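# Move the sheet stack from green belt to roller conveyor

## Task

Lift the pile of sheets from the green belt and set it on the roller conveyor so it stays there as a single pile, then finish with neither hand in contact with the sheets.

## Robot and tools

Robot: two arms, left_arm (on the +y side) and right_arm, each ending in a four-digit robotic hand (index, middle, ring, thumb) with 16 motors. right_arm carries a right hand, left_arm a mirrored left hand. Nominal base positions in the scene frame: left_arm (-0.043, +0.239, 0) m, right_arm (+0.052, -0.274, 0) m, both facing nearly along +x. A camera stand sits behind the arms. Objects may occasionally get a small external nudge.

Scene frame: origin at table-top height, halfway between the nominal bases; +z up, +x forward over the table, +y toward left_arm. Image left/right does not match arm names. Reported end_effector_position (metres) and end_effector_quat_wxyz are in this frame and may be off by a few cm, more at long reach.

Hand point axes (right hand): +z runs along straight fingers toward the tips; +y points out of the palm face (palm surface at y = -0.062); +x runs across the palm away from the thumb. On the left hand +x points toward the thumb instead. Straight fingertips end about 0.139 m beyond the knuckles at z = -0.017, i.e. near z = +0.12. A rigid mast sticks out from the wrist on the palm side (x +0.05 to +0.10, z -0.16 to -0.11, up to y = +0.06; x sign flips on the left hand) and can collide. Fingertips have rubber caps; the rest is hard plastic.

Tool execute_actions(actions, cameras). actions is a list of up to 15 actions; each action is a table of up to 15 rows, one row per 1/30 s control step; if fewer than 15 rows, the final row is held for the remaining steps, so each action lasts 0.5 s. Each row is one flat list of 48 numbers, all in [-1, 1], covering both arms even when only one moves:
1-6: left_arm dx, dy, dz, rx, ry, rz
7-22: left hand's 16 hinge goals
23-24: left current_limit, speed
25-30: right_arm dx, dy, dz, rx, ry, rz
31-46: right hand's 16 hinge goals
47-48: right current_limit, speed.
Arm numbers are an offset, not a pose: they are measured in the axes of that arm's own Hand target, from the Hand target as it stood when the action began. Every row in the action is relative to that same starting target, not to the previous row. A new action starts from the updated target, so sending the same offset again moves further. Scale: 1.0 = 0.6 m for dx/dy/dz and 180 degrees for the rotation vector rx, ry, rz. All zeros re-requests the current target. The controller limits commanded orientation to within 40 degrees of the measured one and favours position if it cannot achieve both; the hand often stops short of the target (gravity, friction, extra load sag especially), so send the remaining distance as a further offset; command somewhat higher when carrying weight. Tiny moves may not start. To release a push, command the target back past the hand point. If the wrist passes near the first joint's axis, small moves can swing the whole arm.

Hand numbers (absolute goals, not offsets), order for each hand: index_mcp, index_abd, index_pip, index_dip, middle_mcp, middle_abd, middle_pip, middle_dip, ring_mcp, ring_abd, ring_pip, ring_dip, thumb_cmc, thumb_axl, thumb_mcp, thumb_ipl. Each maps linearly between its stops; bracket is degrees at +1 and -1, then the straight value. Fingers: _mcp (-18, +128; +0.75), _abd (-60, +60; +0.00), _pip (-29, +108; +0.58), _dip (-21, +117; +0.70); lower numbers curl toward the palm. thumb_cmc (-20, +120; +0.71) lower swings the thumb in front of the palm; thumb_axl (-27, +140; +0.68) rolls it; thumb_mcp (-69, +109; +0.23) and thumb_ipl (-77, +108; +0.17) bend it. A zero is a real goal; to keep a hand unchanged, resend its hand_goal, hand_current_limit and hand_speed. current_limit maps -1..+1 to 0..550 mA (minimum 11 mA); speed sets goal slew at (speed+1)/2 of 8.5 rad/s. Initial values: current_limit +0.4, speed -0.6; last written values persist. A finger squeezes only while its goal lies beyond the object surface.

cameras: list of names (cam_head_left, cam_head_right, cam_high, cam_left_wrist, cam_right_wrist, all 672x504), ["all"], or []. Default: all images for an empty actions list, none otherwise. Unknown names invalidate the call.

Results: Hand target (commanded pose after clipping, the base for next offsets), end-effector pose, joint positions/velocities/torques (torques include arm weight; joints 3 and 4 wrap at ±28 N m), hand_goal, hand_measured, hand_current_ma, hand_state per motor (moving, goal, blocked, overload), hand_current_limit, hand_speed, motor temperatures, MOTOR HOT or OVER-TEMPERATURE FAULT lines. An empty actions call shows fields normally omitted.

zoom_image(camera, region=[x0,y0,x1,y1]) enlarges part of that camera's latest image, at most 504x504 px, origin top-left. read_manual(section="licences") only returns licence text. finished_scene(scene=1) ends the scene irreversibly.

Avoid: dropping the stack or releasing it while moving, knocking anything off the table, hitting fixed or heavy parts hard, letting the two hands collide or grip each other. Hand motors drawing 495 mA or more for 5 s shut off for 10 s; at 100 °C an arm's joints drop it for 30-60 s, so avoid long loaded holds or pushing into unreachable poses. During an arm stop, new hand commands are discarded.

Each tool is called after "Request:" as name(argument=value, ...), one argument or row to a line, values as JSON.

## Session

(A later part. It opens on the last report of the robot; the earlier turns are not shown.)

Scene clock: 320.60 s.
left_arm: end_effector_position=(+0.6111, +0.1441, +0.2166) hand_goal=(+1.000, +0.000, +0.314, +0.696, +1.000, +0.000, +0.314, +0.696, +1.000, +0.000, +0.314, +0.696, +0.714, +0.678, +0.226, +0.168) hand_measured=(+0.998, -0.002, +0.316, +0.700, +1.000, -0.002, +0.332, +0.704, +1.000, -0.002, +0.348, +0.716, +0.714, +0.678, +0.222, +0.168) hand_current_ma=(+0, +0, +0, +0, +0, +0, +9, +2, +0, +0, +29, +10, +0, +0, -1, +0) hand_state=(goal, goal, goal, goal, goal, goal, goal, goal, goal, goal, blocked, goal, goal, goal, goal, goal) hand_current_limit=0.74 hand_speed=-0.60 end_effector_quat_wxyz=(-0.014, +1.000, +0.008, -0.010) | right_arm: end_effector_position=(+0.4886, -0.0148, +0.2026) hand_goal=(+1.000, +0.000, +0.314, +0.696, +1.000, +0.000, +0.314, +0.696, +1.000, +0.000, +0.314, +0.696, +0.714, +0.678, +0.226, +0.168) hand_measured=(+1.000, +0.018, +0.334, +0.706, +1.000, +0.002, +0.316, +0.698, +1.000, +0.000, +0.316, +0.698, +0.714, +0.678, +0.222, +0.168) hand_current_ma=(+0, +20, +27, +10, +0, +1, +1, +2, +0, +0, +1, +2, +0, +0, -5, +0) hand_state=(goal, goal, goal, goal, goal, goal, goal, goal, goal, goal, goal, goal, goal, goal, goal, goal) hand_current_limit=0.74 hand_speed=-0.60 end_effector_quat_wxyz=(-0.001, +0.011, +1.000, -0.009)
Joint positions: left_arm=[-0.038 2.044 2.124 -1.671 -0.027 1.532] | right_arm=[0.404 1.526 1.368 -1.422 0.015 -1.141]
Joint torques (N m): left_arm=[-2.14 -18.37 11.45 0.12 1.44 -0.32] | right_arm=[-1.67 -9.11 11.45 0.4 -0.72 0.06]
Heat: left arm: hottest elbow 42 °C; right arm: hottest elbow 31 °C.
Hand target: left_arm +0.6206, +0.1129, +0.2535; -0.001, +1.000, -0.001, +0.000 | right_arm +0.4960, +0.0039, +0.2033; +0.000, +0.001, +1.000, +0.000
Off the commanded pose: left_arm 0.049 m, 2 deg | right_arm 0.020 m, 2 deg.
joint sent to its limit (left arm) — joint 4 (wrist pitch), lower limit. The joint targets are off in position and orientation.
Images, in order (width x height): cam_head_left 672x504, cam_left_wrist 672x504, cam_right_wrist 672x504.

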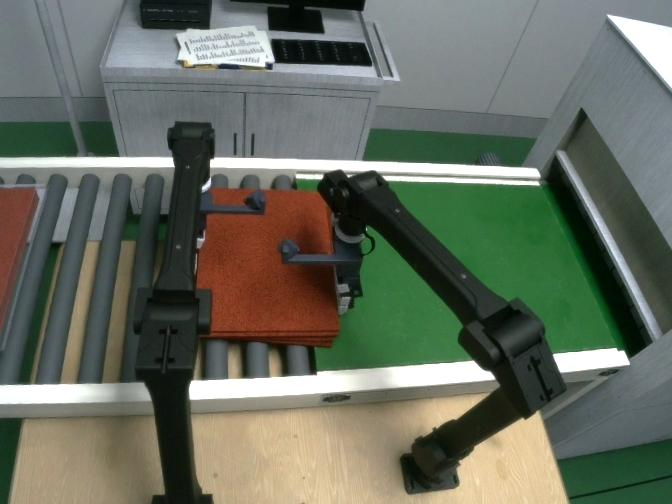

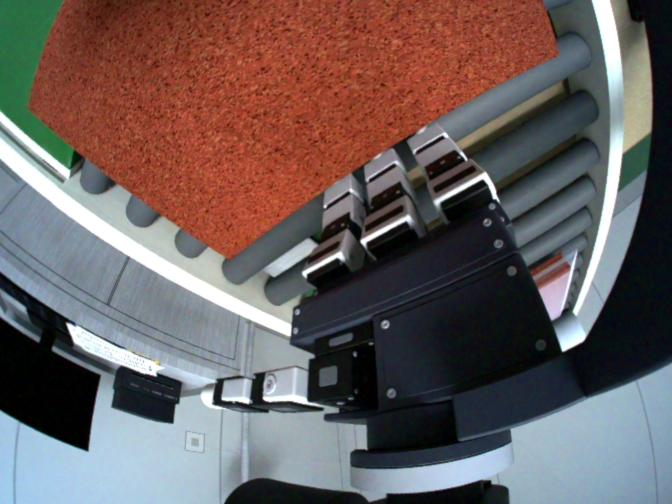

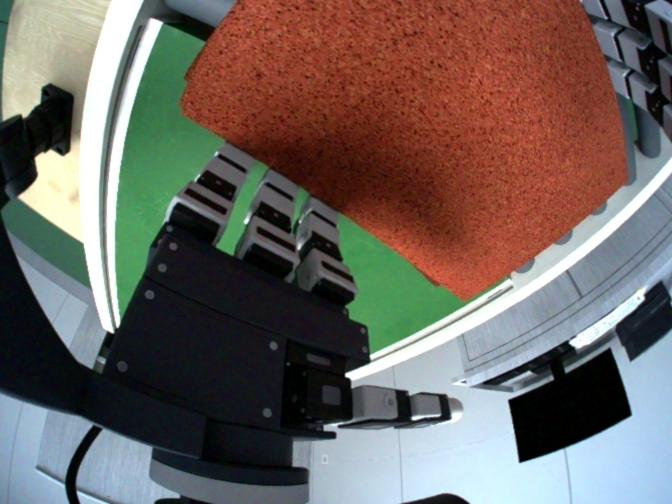

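Request:
execute_actions(
  actions=[
    [[0,0.025,0,0,0,0,1,0,0.314,0.696,1,0,0.314,0.696,1,0,0.314,0.696,0.714,0.678,0.226,0.168,0.74,-0.6,0,0,0,0,0,0,1,0,0.314,0.696,1,0,0.314,0.696,1,0,0.314,0.696,0.714,0.678,0.226,0.168,0.74,-0.6]],
    [[0,-0.08,0,0,0,0,1,0,0.314,0.696,1,0,0.314,0.696,1,0,0.314,0.696,0.714,0.678,0.226,0.168,0.74,-0.6,0,0,0,0,0,0,1,0,0.314,0.696,1,0,0.314,0.696,1,0,0.314,0.696,0.714,0.678,0.226,0.168,0.74,-0.6]],
    [[-0.03,-0.1,-0.12,0,0,0,1,0,0.314,0.696,1,0,0.314,0.696,1,0,0.314,0.696,0.714,0.678,0.226,0.168,0.74,-0.6,0,-0.09,0,0,0,0,1,0,0.314,0.696,1,0,0.314,0.696,1,0,0.314,0.696,0.714,0.678,0.226,0.168,0.74,-0.6]],
  ],
  cameras=["cam_high","cam_right_wrist","cam_head_left","cam_left_wrist"],
)

Request:
zoom_image(
  camera="cam_head_left",
  region=[150, 170, 370, 360],
)

Request:
zoom_image(
  camera="cam_high",
  region=[260, 130, 540, 330],
)

Scene clock: 329.50 s.
left_arm: end_effector_position=(+0.5959, +0.2109, +0.3015) hand_goal=(+1.000, +0.000, +0.314, +0.696, +1.000, +0.000, +0.314, +0.696, +1.000, +0.000, +0.314, +0.696, +0.714, +0.678, +0.226, +0.168) hand_measured=(+0.996, -0.002, +0.316, +0.700, +0.996, -0.002, +0.316, +0.698, +0.998, +0.000, +0.316, +0.698, +0.714, +0.678, +0.222, +0.168) hand_current_ma=(-1, +0, +0, +0, +0, +0, +0, +0, +0, +0, +0, +0, +0, +0, -1, +0) hand_state=(goal, goal, goal, goal, goal, goal, goal, goal, goal, goal, goal, goal, goal, goal, goal, goal) hand_current_limit=0.74 hand_speed=-0.60 end_effector_quat_wxyz=(+0.007, +0.998, +0.020, +0.056) | right_arm: end_effector_position=(+0.4984, -0.0477, +0.2034) hand_goal=(+1.000, +0.000, +0.314, +0.696, +1.000, +0.000, +0.314, +0.696, +1.000, +0.000, +0.314, +0.696, +0.714, +0.678, +0.226, +0.168) hand_measured=(+0.986, -0.008, +0.304, +0.688, +0.998, +0.000, +0.316, +0.698, +0.998, +0.000, +0.316, +0.698, +0.714, +0.678, +0.222, +0.168) hand_current_ma=(-19, -6, -10, -7, -1, +0, +1, +2, -1, +0, +1, +2, +0, +0, -5, +0) hand_state=(goal, goal, goal, goal, goal, goal, goal, goal, goal, goal, goal, goal, goal, goal, goal, goal) hand_current_limit=0.74 hand_speed=-0.60 end_effector_quat_wxyz=(-0.004, +0.004, +1.000, +0.000)
Joint positions: left_arm=[0.082 1.919 2.131 -1.671 0.023 1.627] | right_arm=[0.319 1.522 1.361 -1.419 -0.002 -1.24]
Joint torques (N m): left_arm=[-0.03 -15.62 11.4 0.36 0.28 0.1] | right_arm=[-3.84 -11.93 7.54 0.47 0.02 -0.06]
Heat: left arm: hottest elbow 42 °C; right arm: hottest elbow 31 °C.
Hand target: left_arm +0.6026, +0.2059, +0.3257; -0.001, +1.000, -0.001, +0.000 | right_arm +0.4958, -0.0502, +0.2034; +0.000, +0.001, +1.000, +0.000
Off the commanded pose: left_arm 0.026 m, 7 deg | right_arm 0.004 m, 1 deg.
joint sent to its limit (left arm) — joint 4 (wrist pitch), lower limit. The joint targets are off in orientation, not in position.
Images, in order (width x height): cam_head_left 672x504, cam_high 672x504, cam_left_wrist 672x504, cam_right_wrist 672x504.

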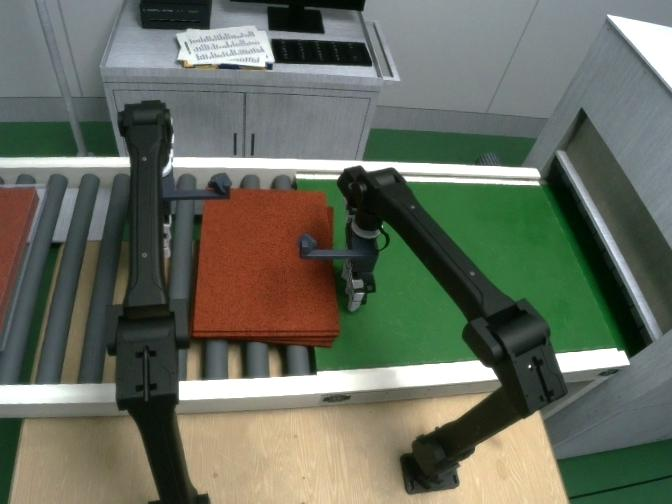

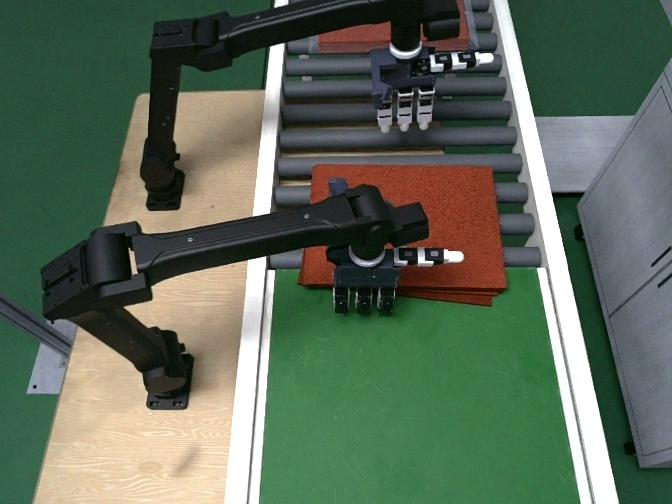

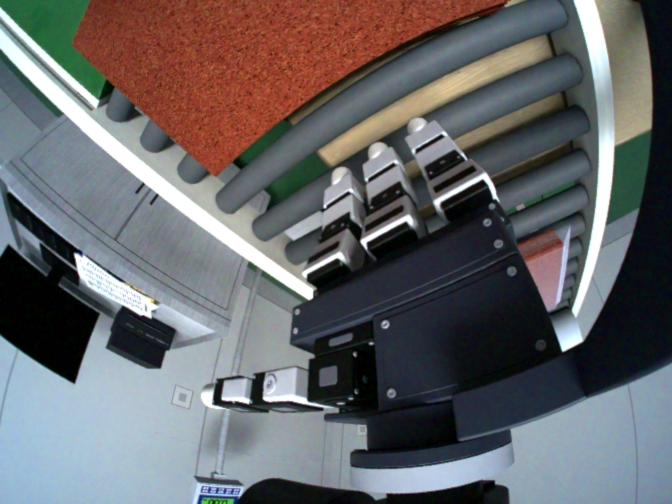

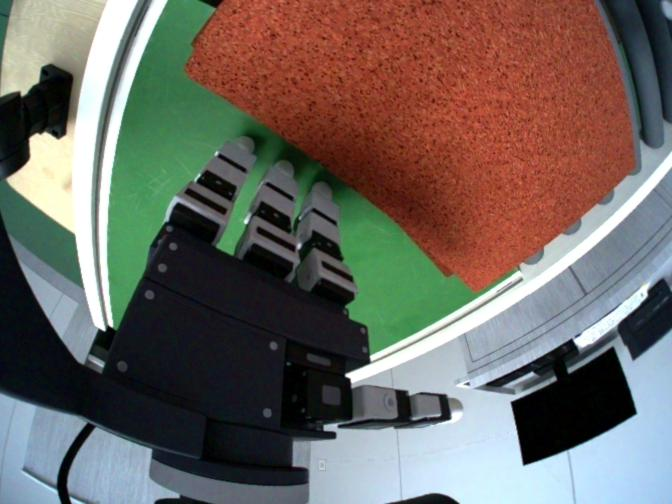

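Scaled by 2.291.

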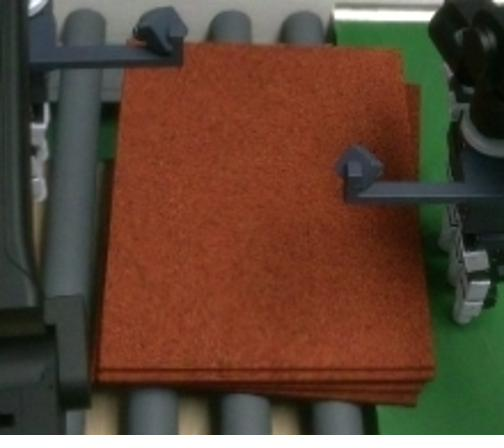

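Scaled by 1.800.

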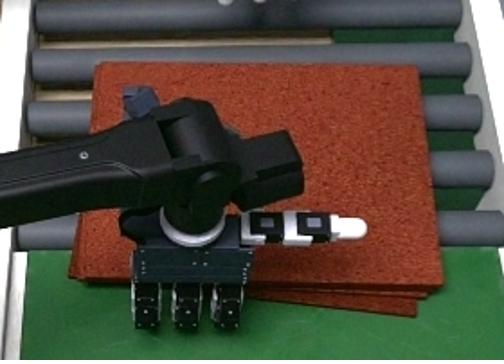

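Request:
execute_actions(
  actions=[
    [[0.03,0,0.07,0,0,0,1,0,0.314,0.696,1,0,0.314,0.696,1,0,0.314,0.696,0.714,0.678,0.226,0.168,0.74,-0.6,-0.08,-0.01,-0.015,0,0,0,1,0,0.314,0.696,1,0,0.314,0.696,1,0,0.314,0.696,0.714,0.678,0.226,0.168,0.74,-0.6]],
    [[0,0,0.05,0,0,0,1,0,0.314,0.696,1,0,0.314,0.696,1,0,0.314,0.696,0.714,0.678,0.226,0.168,0.74,-0.6,-0.08,0,0,0,0,0,1,0,0.314,0.696,1,0,0.314,0.696,1,0,0.314,0.696,0.714,0.678,0.226,0.168,0.74,-0.6]],
    [[0,0.06,0,0,0,0,1,0,0.314,0.696,1,0,0.314,0.696,1,0,0.314,0.696,0.714,0.678,0.226,0.168,0.74,-0.6,0,0.05,0,0,0,0,1,0,0.314,0.696,1,0,0.314,0.696,1,0,0.314,0.696,0.714,0.678,0.226,0.168,0.74,-0.6]],
  ],
  cameras=["cam_right_wrist","cam_head_left","cam_left_wrist"],
)

Scene clock: 340.73 s.
left_arm: end_effector_position=(+0.6124, +0.1648, +0.2410) hand_goal=(+1.000, +0.000, +0.314, +0.696, +1.000, +0.000, +0.314, +0.696, +1.000, +0.000, +0.314, +0.696, +0.714, +0.678, +0.226, +0.168) hand_measured=(+0.996, -0.002, +0.316, +0.698, +0.996, -0.002, +0.316, +0.698, +0.998, +0.000, +0.316, +0.698, +0.714, +0.678, +0.222, +0.168) hand_current_ma=(-1, +0, +0, +0, +0, +0, +0, +0, +0, +0, +0, +0, +0, +0, -1, +0) hand_state=(goal, goal, goal, goal, goal, goal, goal, goal, goal, goal, goal, goal, goal, goal, goal, goal) hand_current_limit=0.74 hand_speed=-0.60 end_effector_quat_wxyz=(+0.003, +1.000, -0.007, +0.012) | right_arm: end_effector_position=(+0.5771, -0.0359, +0.2042) hand_goal=(+1.000, +0.000, +0.314, +0.696, +1.000, +0.000, +0.314, +0.696, +1.000, +0.000, +0.314, +0.696, +0.714, +0.678, +0.226, +0.168) hand_measured=(+1.000, -0.012, +0.322, +0.702, +0.998, +0.000, +0.316, +0.698, +0.998, +0.000, +0.316, +0.698, +0.714, +0.678, +0.222, +0.168) hand_current_ma=(+0, -13, +9, +4, -1, +0, +1, +2, -1, +0, +1, +2, +0, +0, -5, +0) hand_state=(goal, goal, goal, goal, goal, goal, goal, goal, goal, goal, goal, goal, goal, goal, goal, goal) hand_current_limit=0.74 hand_speed=-0.60 end_effector_quat_wxyz=(-0.009, +0.001, +1.000, -0.004)
Joint positions: left_arm=[0.005 2.027 2.151 -1.671 0.007 1.605] | right_arm=[0.294 1.733 1.627 -1.483 0.003 -1.272]
Joint torques (N m): left_arm=[1.2 -17.14 10.06 0.16 0.12 -0.21] | right_arm=[-2.61 -12.04 13.14 -0.23 -0.21 0.09]
Heat: left arm: hottest elbow 43 °C; right arm: hottest elbow 31 °C.
Hand target: left_arm +0.6206, +0.1700, +0.2537; -0.001, +1.000, -0.001, +0.000 | right_arm +0.5918, -0.0264, +0.2125; +0.000, +0.001, +1.000, +0.000
Off the commanded pose: left_arm 0.016 m, 2 deg | right_arm 0.019 m, 1 deg.
joint sent to its limit (left arm) — joint 4 (wrist pitch), lower limit. The joint targets are off in orientation, not in position.
Images, in order (width x height): cam_head_left 672x504, cam_left_wrist 672x504, cam_right_wrist 672x504.

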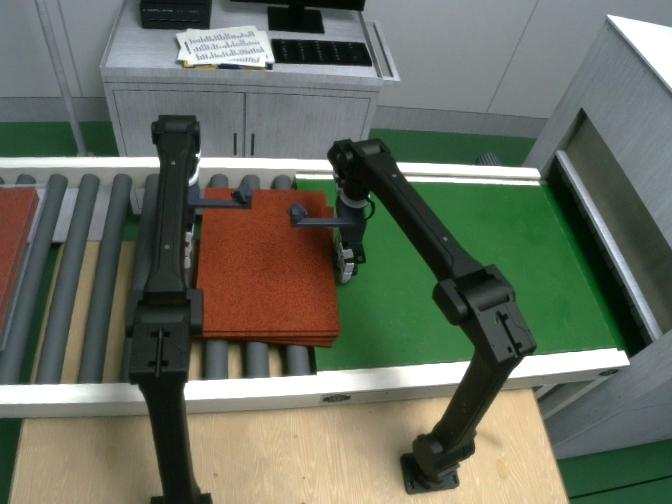

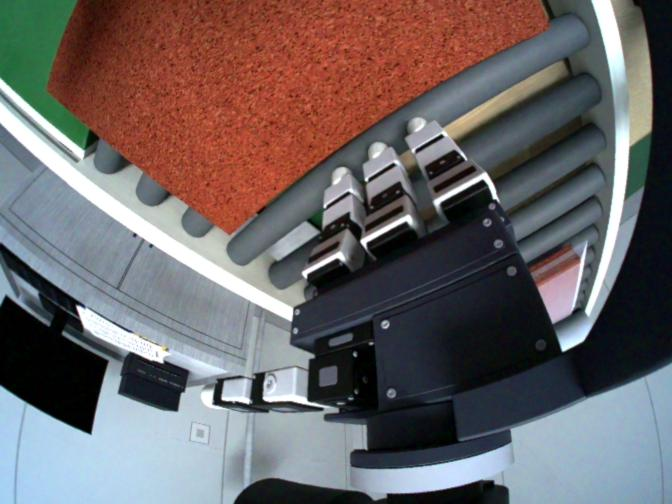

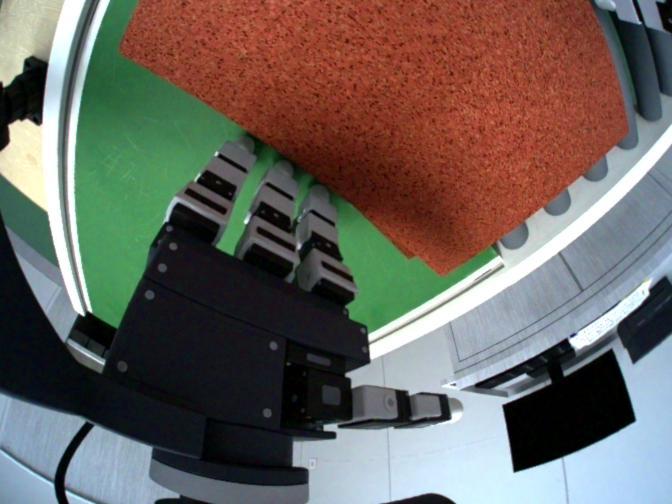

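Request:
execute_actions(
  actions=[
    [[0,0.03,0.035,0,0,0,1,0,0.314,0.696,1,0,0.314,0.696,1,0,0.314,0.696,0.714,0.678,0.226,0.168,0.74,-0.6,0,0,0,0,0,0,1,0,0.314,0.696,1,0,0.314,0.696,1,0,0.314,0.696,0.714,0.678,0.226,0.168,0.74,-0.6]],
    [[0,0.03,0,0,0,0,1,0,0.314,0.696,1,0,0.314,0.696,1,0,0.314,0.696,0.714,0.678,0.226,0.168,0.74,-0.6,0,0.02,0,0,0,0,1,0,0.314,0.696,1,0,0.314,0.696,1,0,0.314,0.696,0.714,0.678,0.226,0.168,0.74,-0.6]],
  ],
  cameras=["cam_right_wrist","cam_left_wrist"],
)

Scene clock: 347.80 s.
left_arm: end_effector_position=(+0.6157, +0.1454, +0.2260) hand_goal=(+1.000, +0.000, +0.314, +0.696, +1.000, +0.000, +0.314, +0.696, +1.000, +0.000, +0.314, +0.696, +0.714, +0.678, +0.226, +0.168) hand_measured=(+0.996, -0.002, +0.316, +0.698, +1.000, -0.002, +0.318, +0.698, +1.000, +0.000, +0.328, +0.702, +0.714, +0.678, +0.222, +0.168) hand_current_ma=(-1, +0, +0, +0, +0, +0, +0, +0, +0, +0, +5, +2, +0, +0, -1, +0) hand_state=(goal, goal, goal, goal, goal, goal, goal, goal, goal, goal, goal, goal, goal, goal, goal, goal) hand_current_limit=0.74 hand_speed=-0.60 end_effector_quat_wxyz=(-0.004, +1.000, -0.001, +0.001) | right_arm: end_effector_position=(+0.5791, -0.0288, +0.2039) hand_goal=(+1.000, +0.000, +0.314, +0.696, +1.000, +0.000, +0.314, +0.696, +1.000, +0.000, +0.314, +0.696, +0.714, +0.678, +0.226, +0.168) hand_measured=(+1.000, -0.010, +0.330, +0.706, +0.998, +0.000, +0.316, +0.698, +0.998, +0.000, +0.316, +0.698, +0.714, +0.678, +0.222, +0.168) hand_current_ma=(+0, -9, +21, +10, -1, +0, +1, +2, -1, +0, +1, +2, +0, +0, -5, +0) hand_state=(goal, goal, goal, goal, goal, goal, goal, goal, goal, goal, goal, goal, goal, goal, goal, goal) hand_current_limit=0.74 hand_speed=-0.60 end_effector_quat_wxyz=(-0.008, +0.005, +1.000, -0.006)
Joint positions: left_arm=[-0.03 2.049 2.151 -1.671 -0.008 1.558] | right_arm=[0.308 1.742 1.64 -1.488 0.007 -1.248]
Joint torques (N m): left_arm=[-0.44 -16.67 9.26 0.12 0.5 -0.25] | right_arm=[-2.26 -11.99 13.22 -0.14 -0.39 0.1]
Heat: left arm: hottest elbow 44 °C; right arm: hottest elbow 32 °C.
Hand target: left_arm +0.6205, +0.1338, +0.2327; +0.000, +1.000, -0.001, +0.000 | right_arm +0.5918, -0.0143, +0.2125; +0.000, +0.001, +1.000, +0.000
Off the commanded pose: left_arm 0.014 m, 0 deg | right_arm 0.021 m, 1 deg.
joint sent to its limit (left arm) — joint 4 (wrist pitch), lower limit. The joint targets still meet the commanded pose.
Images, in order (width x height): cam_left_wrist 672x504, cam_right_wrist 672x504.

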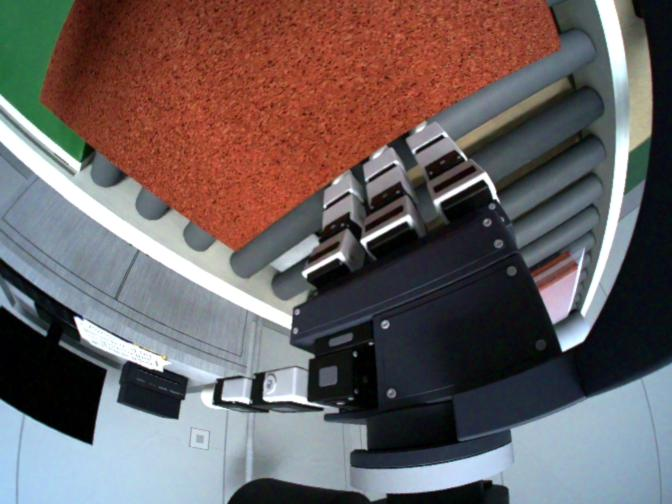

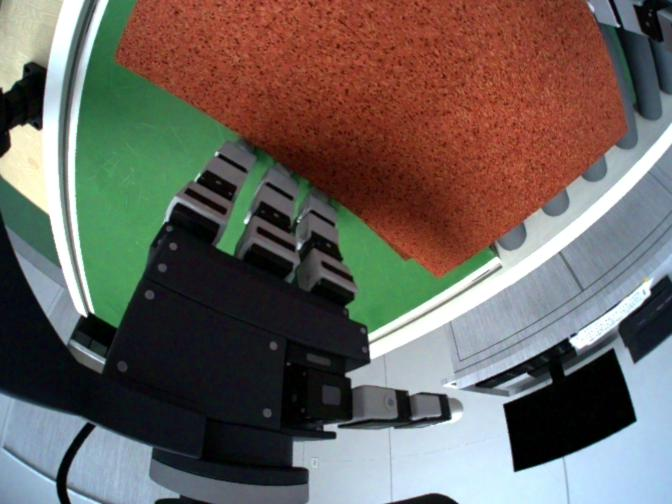

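Request:
execute_actions(
  actions=[
    [[0,-0.02,0.03,0,0,0,1,0,0.314,0.696,1,0,0.314,0.696,1,0,0.314,0.696,0.714,0.678,0.226,0.168,0.74,-0.6,0,0.02,0,0,0,0,1,0,0.314,0.696,1,0,0.314,0.696,1,0,0.314,0.696,0.714,0.678,0.226,0.168,0.74,-0.6]],
    [[0,0.02,0,0,0,0,1,0,0.314,0.696,1,0,0.314,0.696,1,0,0.314,0.696,0.714,0.678,0.226,0.168,0.74,-0.6,0,0.02,0,0,0,0,1,0,0.314,0.696,1,0,0.314,0.696,1,0,0.314,0.696,0.714,0.678,0.226,0.168,0.74,-0.6]],
    [[0,0.02,0,0,0,0,1,0,0.314,0.696,1,0,0.314,0.696,1,0,0.314,0.696,0.714,0.678,0.226,0.168,0.74,-0.6,0,0.03,0,0,0,0,1,0,0.314,0.696,1,0,0.314,0.696,1,0,0.314,0.696,0.714,0.678,0.226,0.168,0.74,-0.6]],
  ],
  cameras=["cam_right_wrist","cam_head_left"],
)

Request:
zoom_image(
  camera="cam_head_left",
  region=[150, 170, 370, 360],
)

Scene clock: 353.97 s.
left_arm: end_effector_position=(+0.6170, +0.1437, +0.2252) hand_goal=(+1.000, +0.000, +0.314, +0.696, +1.000, +0.000, +0.314, +0.696, +1.000, +0.000, +0.314, +0.696, +0.714, +0.678, +0.226, +0.168) hand_measured=(+0.996, -0.002, +0.316, +0.698, +1.000, -0.002, +0.322, +0.700, +1.000, -0.004, +0.334, +0.706, +0.714, +0.678, +0.222, +0.168) hand_current_ma=(-1, +0, +0, +0, +0, +0, +2, +0, +0, -1, +11, +4, +0, +0, -1, +0) hand_state=(goal, goal, goal, goal, goal, goal, goal, goal, goal, goal, blocked, goal, goal, goal, goal, goal) hand_current_limit=0.74 hand_speed=-0.60 end_effector_quat_wxyz=(-0.009, +1.000, +0.003, +0.002) | right_arm: end_effector_position=(+0.5842, -0.0163, +0.2004) hand_goal=(+1.000, +0.000, +0.314, +0.696, +1.000, +0.000, +0.314, +0.696, +1.000, +0.000, +0.314, +0.696, +0.714, +0.678, +0.226, +0.168) hand_measured=(+1.000, -0.010, +0.366, +0.728, +1.000, +0.000, +0.340, +0.708, +1.000, +0.000, +0.316, +0.698, +0.714, +0.678, +0.222, +0.168) hand_current_ma=(+0, -9, +115, +59, +0, +0, +43, +15, +0, +0, +1, +2, +0, +0, -5, +0) hand_state=(goal, goal, blocked, blocked, goal, goal, blocked, goal, goal, goal, goal, goal, goal, goal, goal, goal) hand_current_limit=0.74 hand_speed=-0.60 end_effector_quat_wxyz=(-0.012, +0.027, +0.999, -0.027)
Joint positions: left_arm=[-0.036 2.049 2.151 -1.669 -0.018 1.543] | right_arm=[0.342 1.772 1.68 -1.52 0.041 -1.169]
Joint torques (N m): left_arm=[-1.26 -16.15 6.91 1.06 0.8 -0.29] | right_arm=[0.62 -12.1 13.83 0.44 -1.88 0]
Heat: left arm: hottest elbow 44 °C; right arm: hottest elbow 33 °C.
Hand target: left_arm +0.6206, +0.1220, +0.2146; -0.001, +1.000, -0.001, +0.000 | right_arm +0.5919, +0.0277, +0.2125; +0.000, +0.001, +1.000, +0.000
Off the commanded pose: left_arm 0.024 m, 1 deg | right_arm 0.046 m, 5 deg.
Images, in order (width x height): cam_head_left 672x504, cam_right_wrist 672x504.

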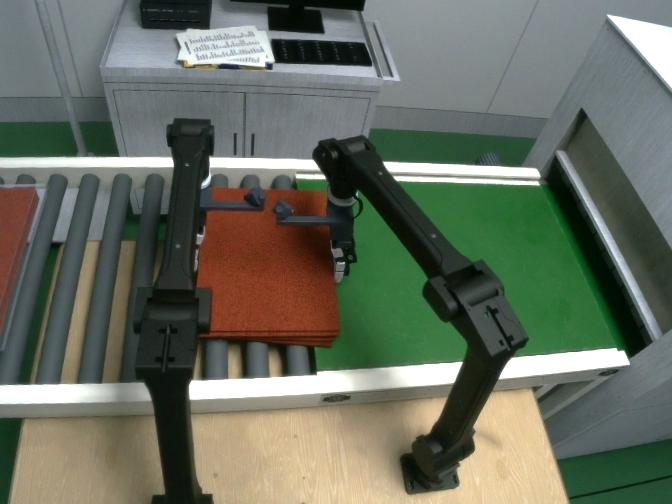

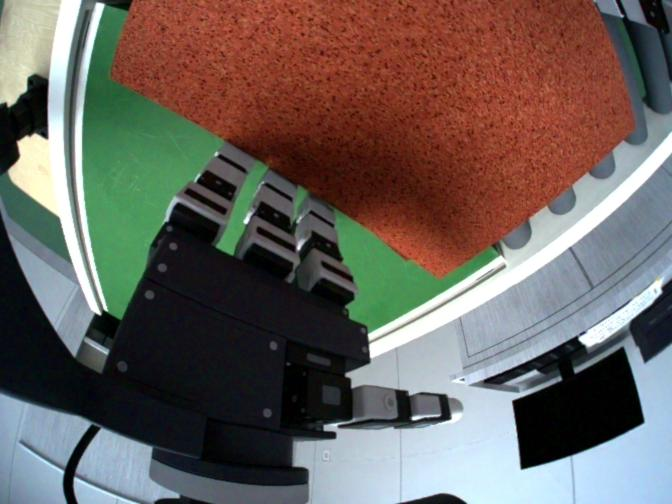

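Scaled by 2.291.

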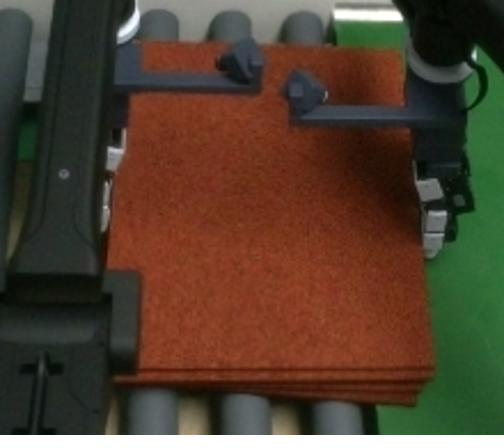

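Request:
execute_actions(
  actions=[
    [[0,-0.1,0,0,0,0,1,0,0.314,0.696,1,0,0.314,0.696,1,0,0.314,0.696,0.714,0.678,0.226,0.168,0.74,-0.6,0,-0.03,0,0,0,0,1,0,0.314,0.696,1,0,0.314,0.696,1,0,0.314,0.696,0.714,0.678,0.226,0.168,0.74,-0.6]],
    [[0,-0.08,-0.12,0,0,0,1,0,0.314,0.696,1,0,0.314,0.696,1,0,0.314,0.696,0.714,0.678,0.226,0.168,0.74,-0.6,0,-0.02,0,0,0,0,1,0,0.314,0.696,1,0,0.314,0.696,1,0,0.314,0.696,0.714,0.678,0.226,0.168,0.74,-0.6]],
    [[0,-0.04,-0.12,0,0,0,1,0,0.314,0.696,1,0,0.314,0.696,1,0,0.314,0.696,0.714,0.678,0.226,0.168,0.74,-0.6,0.04,0,0,0,0,0,1,0,0.314,0.696,1,0,0.314,0.696,1,0,0.314,0.696,0.714,0.678,0.226,0.168,0.74,-0.6]],
  ],
  cameras=["cam_right_wrist","cam_head_left","cam_high"],
)

Request:
zoom_image(
  camera="cam_head_left",
  region=[150, 170, 370, 360],
)

Request:
zoom_image(
  camera="cam_high",
  region=[260, 130, 540, 330],
)

Scene clock: 362.70 s.
left_arm: end_effector_position=(+0.6154, +0.2513, +0.3335) hand_goal=(+1.000, +0.000, +0.314, +0.696, +1.000, +0.000, +0.314, +0.696, +1.000, +0.000, +0.314, +0.696, +0.714, +0.678, +0.226, +0.168) hand_measured=(+0.996, -0.002, +0.316, +0.698, +0.998, -0.002, +0.316, +0.698, +0.998, -0.004, +0.316, +0.698, +0.714, +0.678, +0.222, +0.168) hand_current_ma=(-1, +0, +0, +0, +0, +0, +0, +0, +0, +0, +0, +0, +0, +0, -1, +0) hand_state=(goal, goal, goal, goal, goal, goal, goal, goal, goal, goal, goal, goal, goal, goal, goal, goal) hand_current_limit=0.74 hand_speed=-0.60 end_effector_quat_wxyz=(+0.005, +0.994, +0.023, +0.103) | right_arm: end_effector_position=(+0.5780, -0.0169, +0.2031) hand_goal=(+1.000, +0.000, +0.314, +0.696, +1.000, +0.000, +0.314, +0.696, +1.000, +0.000, +0.314, +0.696, +0.714, +0.678, +0.226, +0.168) hand_measured=(+1.000, +0.012, +0.364, +0.728, +1.000, +0.004, +0.326, +0.704, +0.998, +0.000, +0.316, +0.698, +0.714, +0.678, +0.222, +0.168) hand_current_ma=(+0, +11, +105, +58, +0, +3, +13, +7, -1, +0, +1, +2, +0, +0, -5, +0) hand_state=(goal, goal, blocked, blocked, goal, goal, goal, goal, goal, goal, goal, goal, goal, goal, goal, goal) hand_current_limit=0.74 hand_speed=-0.60 end_effector_quat_wxyz=(-0.006, +0.015, +1.000, -0.013)
Joint positions: left_arm=[0.147 1.951 2.251 -1.669 0.039 1.682] | right_arm=[0.335 1.746 1.645 -1.49 0.02 -1.201]
Joint torques (N m): left_arm=[1.14 -15.91 11.44 0.44 0.32 0.08] | right_arm=[-1.55 -15.44 7.82 0.42 -0.93 -0.02]
Heat: left arm: hottest elbow 44 °C; right arm: hottest elbow 35 °C.
Hand target: left_arm +0.6207, +0.2539, +0.3588; -0.001, +1.000, -0.001, +0.000 | right_arm +0.5679, -0.0023, +0.2124; +0.000, +0.001, +1.000, +0.000
Off the commanded pose: left_arm 0.026 m, 12 deg | right_arm 0.020 m, 2 deg.
joint sent to its limit (left arm) — joint 4 (wrist pitch), lower limit. The joint targets are off in orientation, not in position.
Images, in order (width x height): cam_head_left 672x504, cam_high 672x504, cam_right_wrist 672x504.

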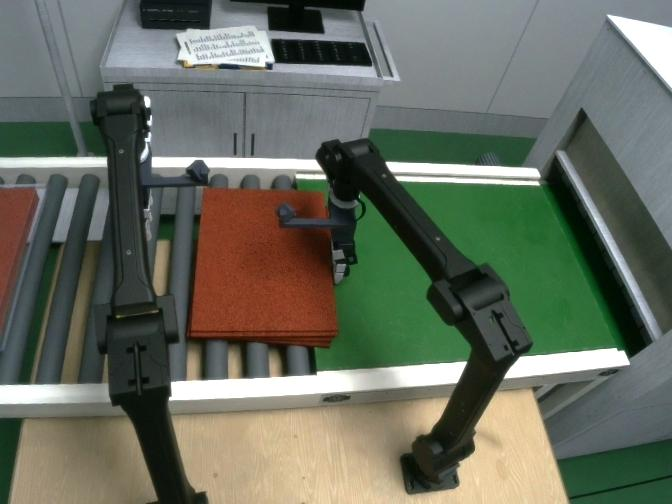

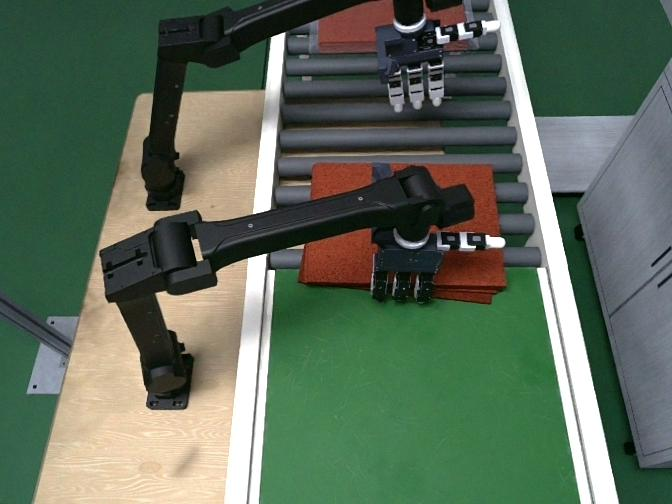

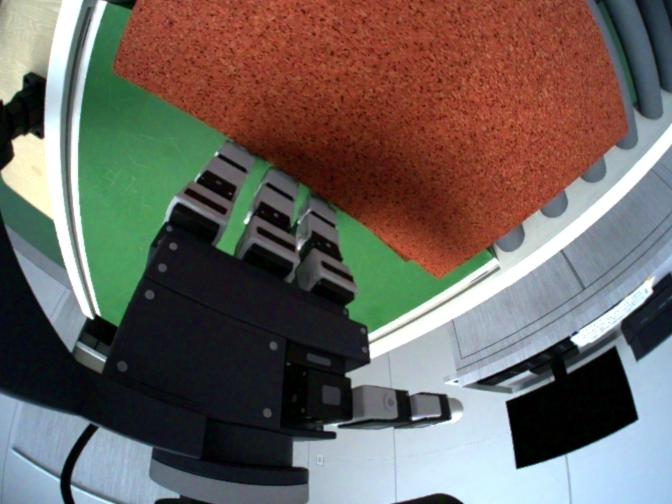

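Scaled by 2.291.

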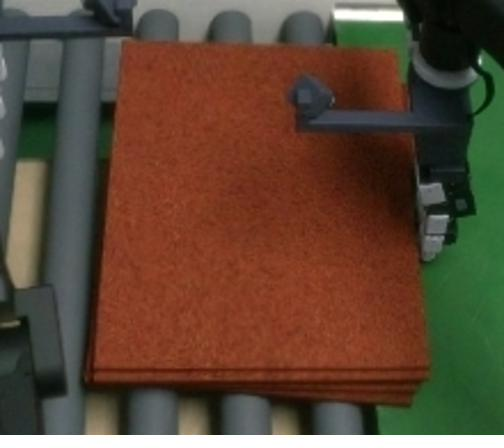

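Scaled by 1.800.

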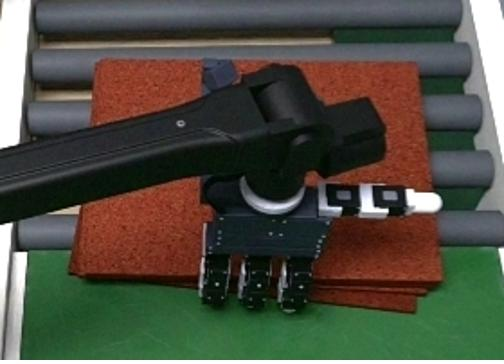

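Request:
execute_actions(
  actions=[
    [[0,0,0,0,0,0,1,0,0.314,0.696,1,0,0.314,0.696,1,0,0.314,0.696,0.714,0.678,0.226,0.168,0.74,-0.6,0,0.05,-0.005,0,0,0,1,0,0.314,0.696,1,0,0.314,0.696,1,0,0.314,0.696,0.714,0.678,0.226,0.168,0.74,-0.6]],
    [[0,0,0,0,0,0,1,0,0.314,0.696,1,0,0.314,0.696,1,0,0.314,0.696,0.714,0.678,0.226,0.168,0.74,-0.6,0,0.04,-0.005,0,0,0,1,0,0.314,0.696,1,0,0.314,0.696,1,0,0.314,0.696,0.714,0.678,0.226,0.168,0.74,-0.6]],
  ],
  cameras=["cam_right_wrist","cam_head_left"],
)

Request:
zoom_image(
  camera="cam_head_left",
  region=[150, 170, 370, 360],
)

Scene clock: 370.37 s.
left_arm: end_effector_position=(+0.6154, +0.2512, +0.3335) hand_goal=(+1.000, +0.000, +0.314, +0.696, +1.000, +0.000, +0.314, +0.696, +1.000, +0.000, +0.314, +0.696, +0.714, +0.678, +0.226, +0.168) hand_measured=(+0.996, -0.002, +0.316, +0.698, +0.998, -0.002, +0.316, +0.698, +0.998, -0.004, +0.316, +0.698, +0.714, +0.678, +0.222, +0.168) hand_current_ma=(-1, +0, +0, +0, +0, +0, +0, +0, +0, +0, +0, +0, +0, +0, -1, +0) hand_state=(goal, goal, goal, goal, goal, goal, goal, goal, goal, goal, goal, goal, goal, goal, goal, goal) hand_current_limit=0.74 hand_speed=-0.60 end_effector_quat_wxyz=(+0.006, +0.994, +0.023, +0.103) | right_arm: end_effector_position=(+0.5624, +0.0283, +0.2034) hand_goal=(+1.000, +0.000, +0.314, +0.696, +1.000, +0.000, +0.314, +0.696, +1.000, +0.000, +0.314, +0.696, +0.714, +0.678, +0.226, +0.168) hand_measured=(+1.000, +0.034, +0.360, +0.728, +0.998, +0.004, +0.316, +0.700, +0.998, +0.000, +0.316, +0.698, +0.714, +0.678, +0.222, +0.168) hand_current_ma=(+0, +51, +95, +56, -1, +2, +2, +2, -1, +0, +1, +2, +0, +0, -5, +0) hand_state=(goal, blocked, blocked, blocked, goal, goal, goal, goal, goal, goal, goal, goal, goal, goal, goal, goal) hand_current_limit=0.74 hand_speed=-0.60 end_effector_quat_wxyz=(-0.007, +0.013, +1.000, -0.014)
Joint positions: left_arm=[0.147 1.951 2.251 -1.669 0.039 1.682] | right_arm=[0.425 1.756 1.66 -1.5 0.019 -1.116]
Joint torques (N m): left_arm=[0.85 -16.21 11.77 0.44 0.31 0.07] | right_arm=[-1.2 -12.69 13.53 -0.39 -0.89 0.06]
Heat: left arm: hottest elbow 45 °C; right arm: hottest elbow 34 °C.
Hand target: left_arm +0.6207, +0.2539, +0.3588; -0.001, +1.000, -0.001, +0.000 | right_arm +0.5680, +0.0518, +0.2185; +0.000, +0.001, +1.000, +0.000
Off the commanded pose: left_arm 0.026 m, 12 deg | right_arm 0.028 m, 2 deg.
joint sent to its limit (left arm) — joint 4 (wrist pitch), lower limit. The joint targets are off in orientation, not in position.
Images, in order (width x height): cam_head_left 672x504, cam_right_wrist 672x504.

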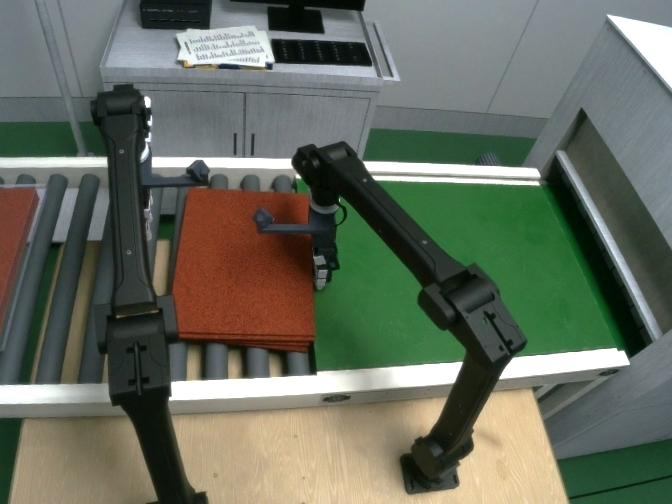

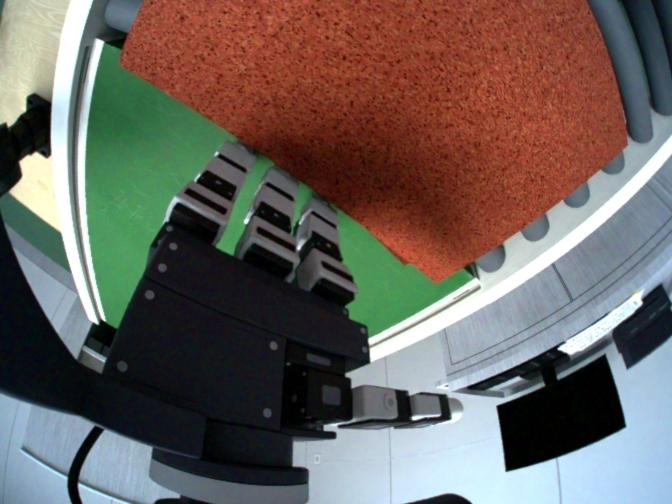

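Scaled by 2.291.

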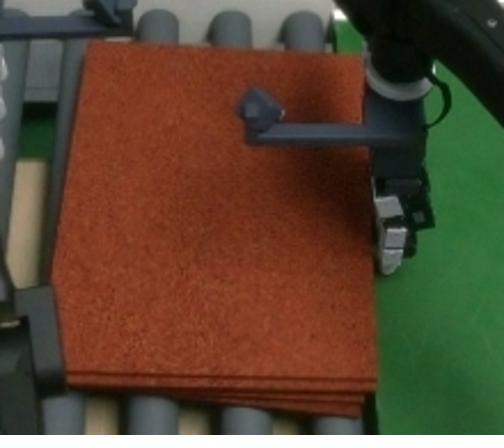

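Request:
execute_actions(
  actions=[
    [[0,0,0,0,0,0,1,0,0.314,0.696,1,0,0.314,0.696,1,0,0.314,0.696,0.714,0.678,0.226,0.168,0.74,-0.6,0,0.025,-0.015,0,0,0,1,0,0.314,0.696,1,0,0.314,0.696,1,0,0.314,0.696,0.714,0.678,0.226,0.168,0.74,-0.6]],
    [[0,0,0,0,0,0,1,0,0.314,0.696,1,0,0.314,0.696,1,0,0.314,0.696,0.714,0.678,0.226,0.168,0.74,-0.6,0,0.035,0,0,0,0,1,0,0.314,0.696,1,0,0.314,0.696,1,0,0.314,0.696,0.714,0.678,0.226,0.168,0.74,-0.6]],
  ],
  cameras=["cam_right_wrist","cam_head_left","cam_high"],
)

Request:
zoom_image(
  camera="cam_head_left",
  region=[150, 170, 370, 360],
)

Scene clock: 376.53 s.
left_arm: end_effector_position=(+0.6154, +0.2512, +0.3335) hand_goal=(+1.000, +0.000, +0.314, +0.696, +1.000, +0.000, +0.314, +0.696, +1.000, +0.000, +0.314, +0.696, +0.714, +0.678, +0.226, +0.168) hand_measured=(+0.996, -0.002, +0.316, +0.698, +0.998, -0.002, +0.316, +0.698, +0.998, -0.004, +0.316, +0.698, +0.714, +0.678, +0.222, +0.168) hand_current_ma=(-1, +0, +0, +0, +0, +0, +0, +0, +0, +0, +0, +0, +0, +0, -1, +0) hand_state=(goal, goal, goal, goal, goal, goal, goal, goal, goal, goal, goal, goal, goal, goal, goal, goal) hand_current_limit=0.74 hand_speed=-0.60 end_effector_quat_wxyz=(+0.006, +0.994, +0.023, +0.103) | right_arm: end_effector_position=(+0.5589, +0.0665, +0.2114) hand_goal=(+1.000, +0.000, +0.314, +0.696, +1.000, +0.000, +0.314, +0.696, +1.000, +0.000, +0.314, +0.696, +0.714, +0.678, +0.226, +0.168) hand_measured=(+1.000, +0.014, +0.346, +0.718, +1.000, +0.004, +0.322, +0.702, +0.998, +0.000, +0.316, +0.698, +0.714, +0.678, +0.222, +0.168) hand_current_ma=(+0, +14, +54, +35, +0, +2, +9, +5, -1, +0, +1, +2, +0, +0, -5, +0) hand_state=(goal, goal, blocked, blocked, goal, goal, goal, goal, goal, goal, goal, goal, goal, goal, goal, goal) hand_current_limit=0.74 hand_speed=-0.60 end_effector_quat_wxyz=(-0.013, +0.008, +1.000, -0.015)
Joint positions: left_arm=[0.147 1.951 2.251 -1.669 0.039 1.682] | right_arm=[0.488 1.801 1.744 -1.551 0.013 -1.063]
Joint torques (N m): left_arm=[0.91 -16.09 11.75 0.46 0.32 0.07] | right_arm=[-1.9 -13.45 13.67 -0.05 -0.64 0.12]
Motor temperatures (°C): left_arm=[22 34 47 18 21 20] | right_arm=[22 25 34 19 23 18]
Heat: left arm: hottest elbow 47 °C; right arm: hottest elbow 34 °C.
Hand target: left_arm +0.6207, +0.2539, +0.3588; -0.001, +1.000, -0.001, +0.000 | right_arm +0.5681, +0.0876, +0.2275; +0.000, +0.001, +1.000, +0.000
Off the commanded pose: left_arm 0.026 m, 12 deg | right_arm 0.028 m, 2 deg.
joint sent to its limit (left arm) — joint 4 (wrist pitch), lower limit. The joint targets are off in orientation, not in position.
Images, in order (width x height): cam_head_left 672x504, cam_high 672x504, cam_right_wrist 672x504.

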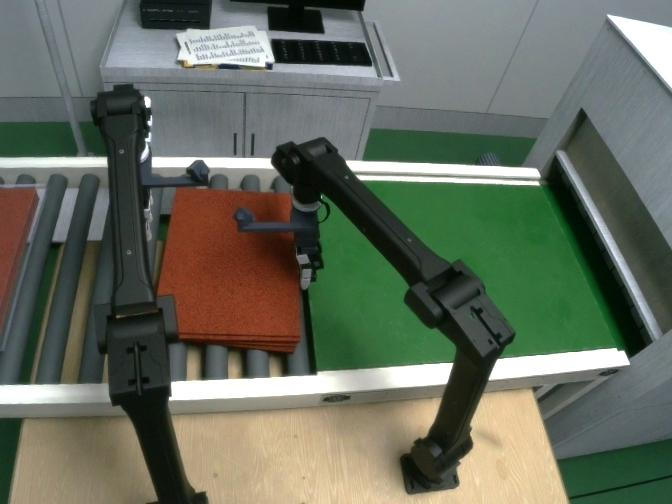

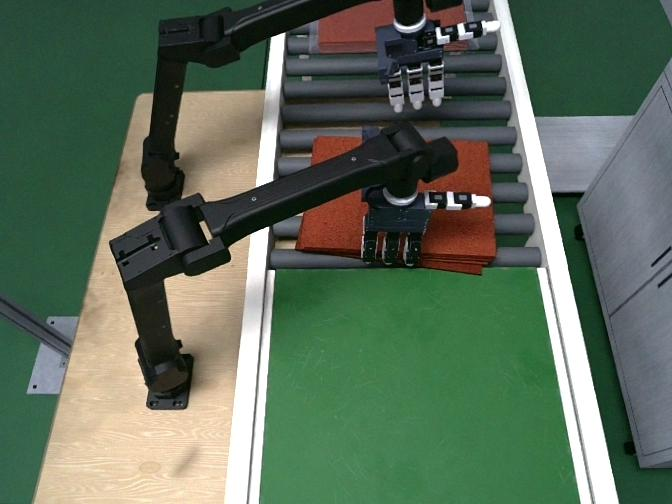

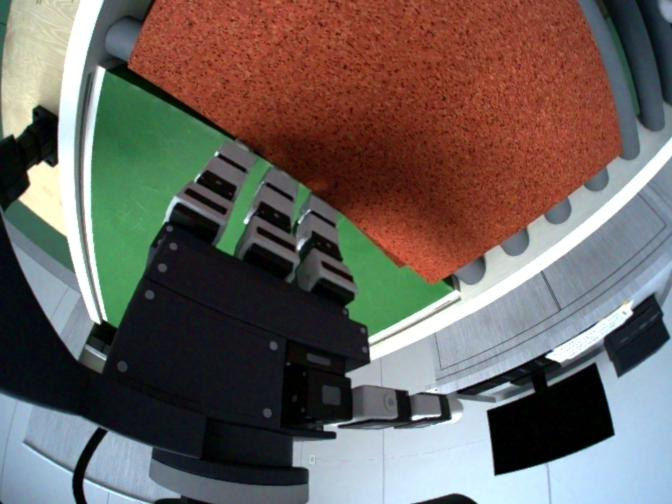

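Scaled by 2.291.

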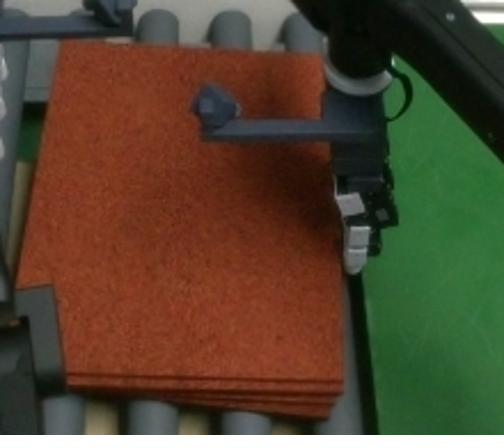

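Request:
execute_actions(
  actions=[
    [[0,0,0,0,0,0,1,0,0.314,0.696,1,0,0.314,0.696,1,0,0.314,0.696,0.714,0.678,0.226,0.168,0.74,-0.6,-0.01,-0.08,0,0,0,0,1,0,0.314,0.696,1,0,0.314,0.696,1,0,0.314,0.696,0.714,0.678,0.226,0.168,0.74,-0.6]],
    [[0,0,0,0,0,0,1,0,0.314,0.696,1,0,0.314,0.696,1,0,0.314,0.696,0.714,0.678,0.226,0.168,0.74,-0.6,-0.09,0,0.003,0,0,0,1,0,0.314,0.696,1,0,0.314,0.696,1,0,0.314,0.696,0.714,0.678,0.226,0.168,0.74,-0.6]],
    [[0,0,0,0,0,0,1,0,0.314,0.696,1,0,0.314,0.696,1,0,0.314,0.696,0.714,0.678,0.226,0.168,0.74,-0.6,0,0.05,0,0,0,0,1,0,0.314,0.696,1,0,0.314,0.696,1,0,0.314,0.696,0.714,0.678,0.226,0.168,0.74,-0.6]],
  ],
  cameras=["cam_right_wrist"],
)

Request:
zoom_image(
  camera="cam_right_wrist",
  region=[180, 80, 500, 310],
)

Scene clock: 383.77 s.
left_arm: end_effector_position=(+0.6154, +0.2512, +0.3335) hand_goal=(+1.000, +0.000, +0.314, +0.696, +1.000, +0.000, +0.314, +0.696, +1.000, +0.000, +0.314, +0.696, +0.714, +0.678, +0.226, +0.168) hand_measured=(+0.996, -0.002, +0.316, +0.698, +0.998, -0.002, +0.316, +0.698, +0.998, -0.004, +0.316, +0.698, +0.714, +0.678, +0.222, +0.168) hand_current_ma=(-1, +0, +0, +0, +0, +0, +0, +0, +0, +0, +0, +0, +0, +0, -1, +0) hand_state=(goal, goal, goal, goal, goal, goal, goal, goal, goal, goal, goal, goal, goal, goal, goal, goal) hand_current_limit=0.74 hand_speed=-0.60 end_effector_quat_wxyz=(+0.006, +0.994, +0.023, +0.103) | right_arm: end_effector_position=(+0.6168, +0.0564, +0.2143) hand_goal=(+1.000, +0.000, +0.314, +0.696, +1.000, +0.000, +0.314, +0.696, +1.000, +0.000, +0.314, +0.696, +0.714, +0.678, +0.226, +0.168) hand_measured=(+1.000, -0.002, +0.322, +0.700, +0.998, +0.002, +0.316, +0.698, +0.998, +0.000, +0.316, +0.698, +0.714, +0.678, +0.222, +0.168) hand_current_ma=(+0, +0, +8, +4, -1, +1, +1, +2, -1, +0, +1, +2, +0, +0, -5, +0) hand_state=(goal, goal, goal, goal, goal, goal, goal, goal, goal, goal, goal, goal, goal, goal, goal, goal) hand_current_limit=0.74 hand_speed=-0.60 end_effector_quat_wxyz=(-0.012, +0.003, +1.000, -0.007)
Joint positions: left_arm=[0.147 1.951 2.251 -1.669 0.039 1.682] | right_arm=[0.423 1.933 1.94 -1.606 0.003 -1.138]
Joint torques (N m): left_arm=[0.85 -16.15 11.73 0.43 0.32 0.09] | right_arm=[-2.78 -14.56 13.64 -0.2 -0.22 0.04]
Heat: left arm: hottest elbow 48 °C; right arm: hottest elbow 33 °C.
Hand target: left_arm +0.6207, +0.2539, +0.3588; -0.001, +1.000, -0.001, +0.000 | right_arm +0.6280, +0.0697, +0.2256; +0.000, +0.001, +1.000, +0.000
Off the commanded pose: left_arm 0.026 m, 12 deg | right_arm 0.021 m, 2 deg.
joint sent to its limit (left arm) — joint 4 (wrist pitch), lower limit. The joint targets are off in orientation, not in position.
Images, in order (width x height): cam_right_wrist 672x504.

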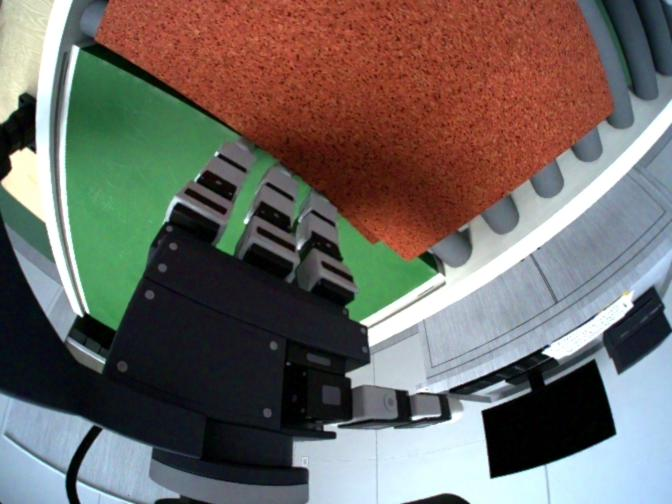

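Scaled by 1.575 from the camera's 672x504 image, which has a finer 960x720 frame.

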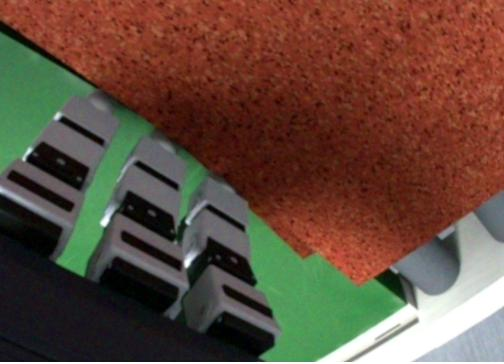

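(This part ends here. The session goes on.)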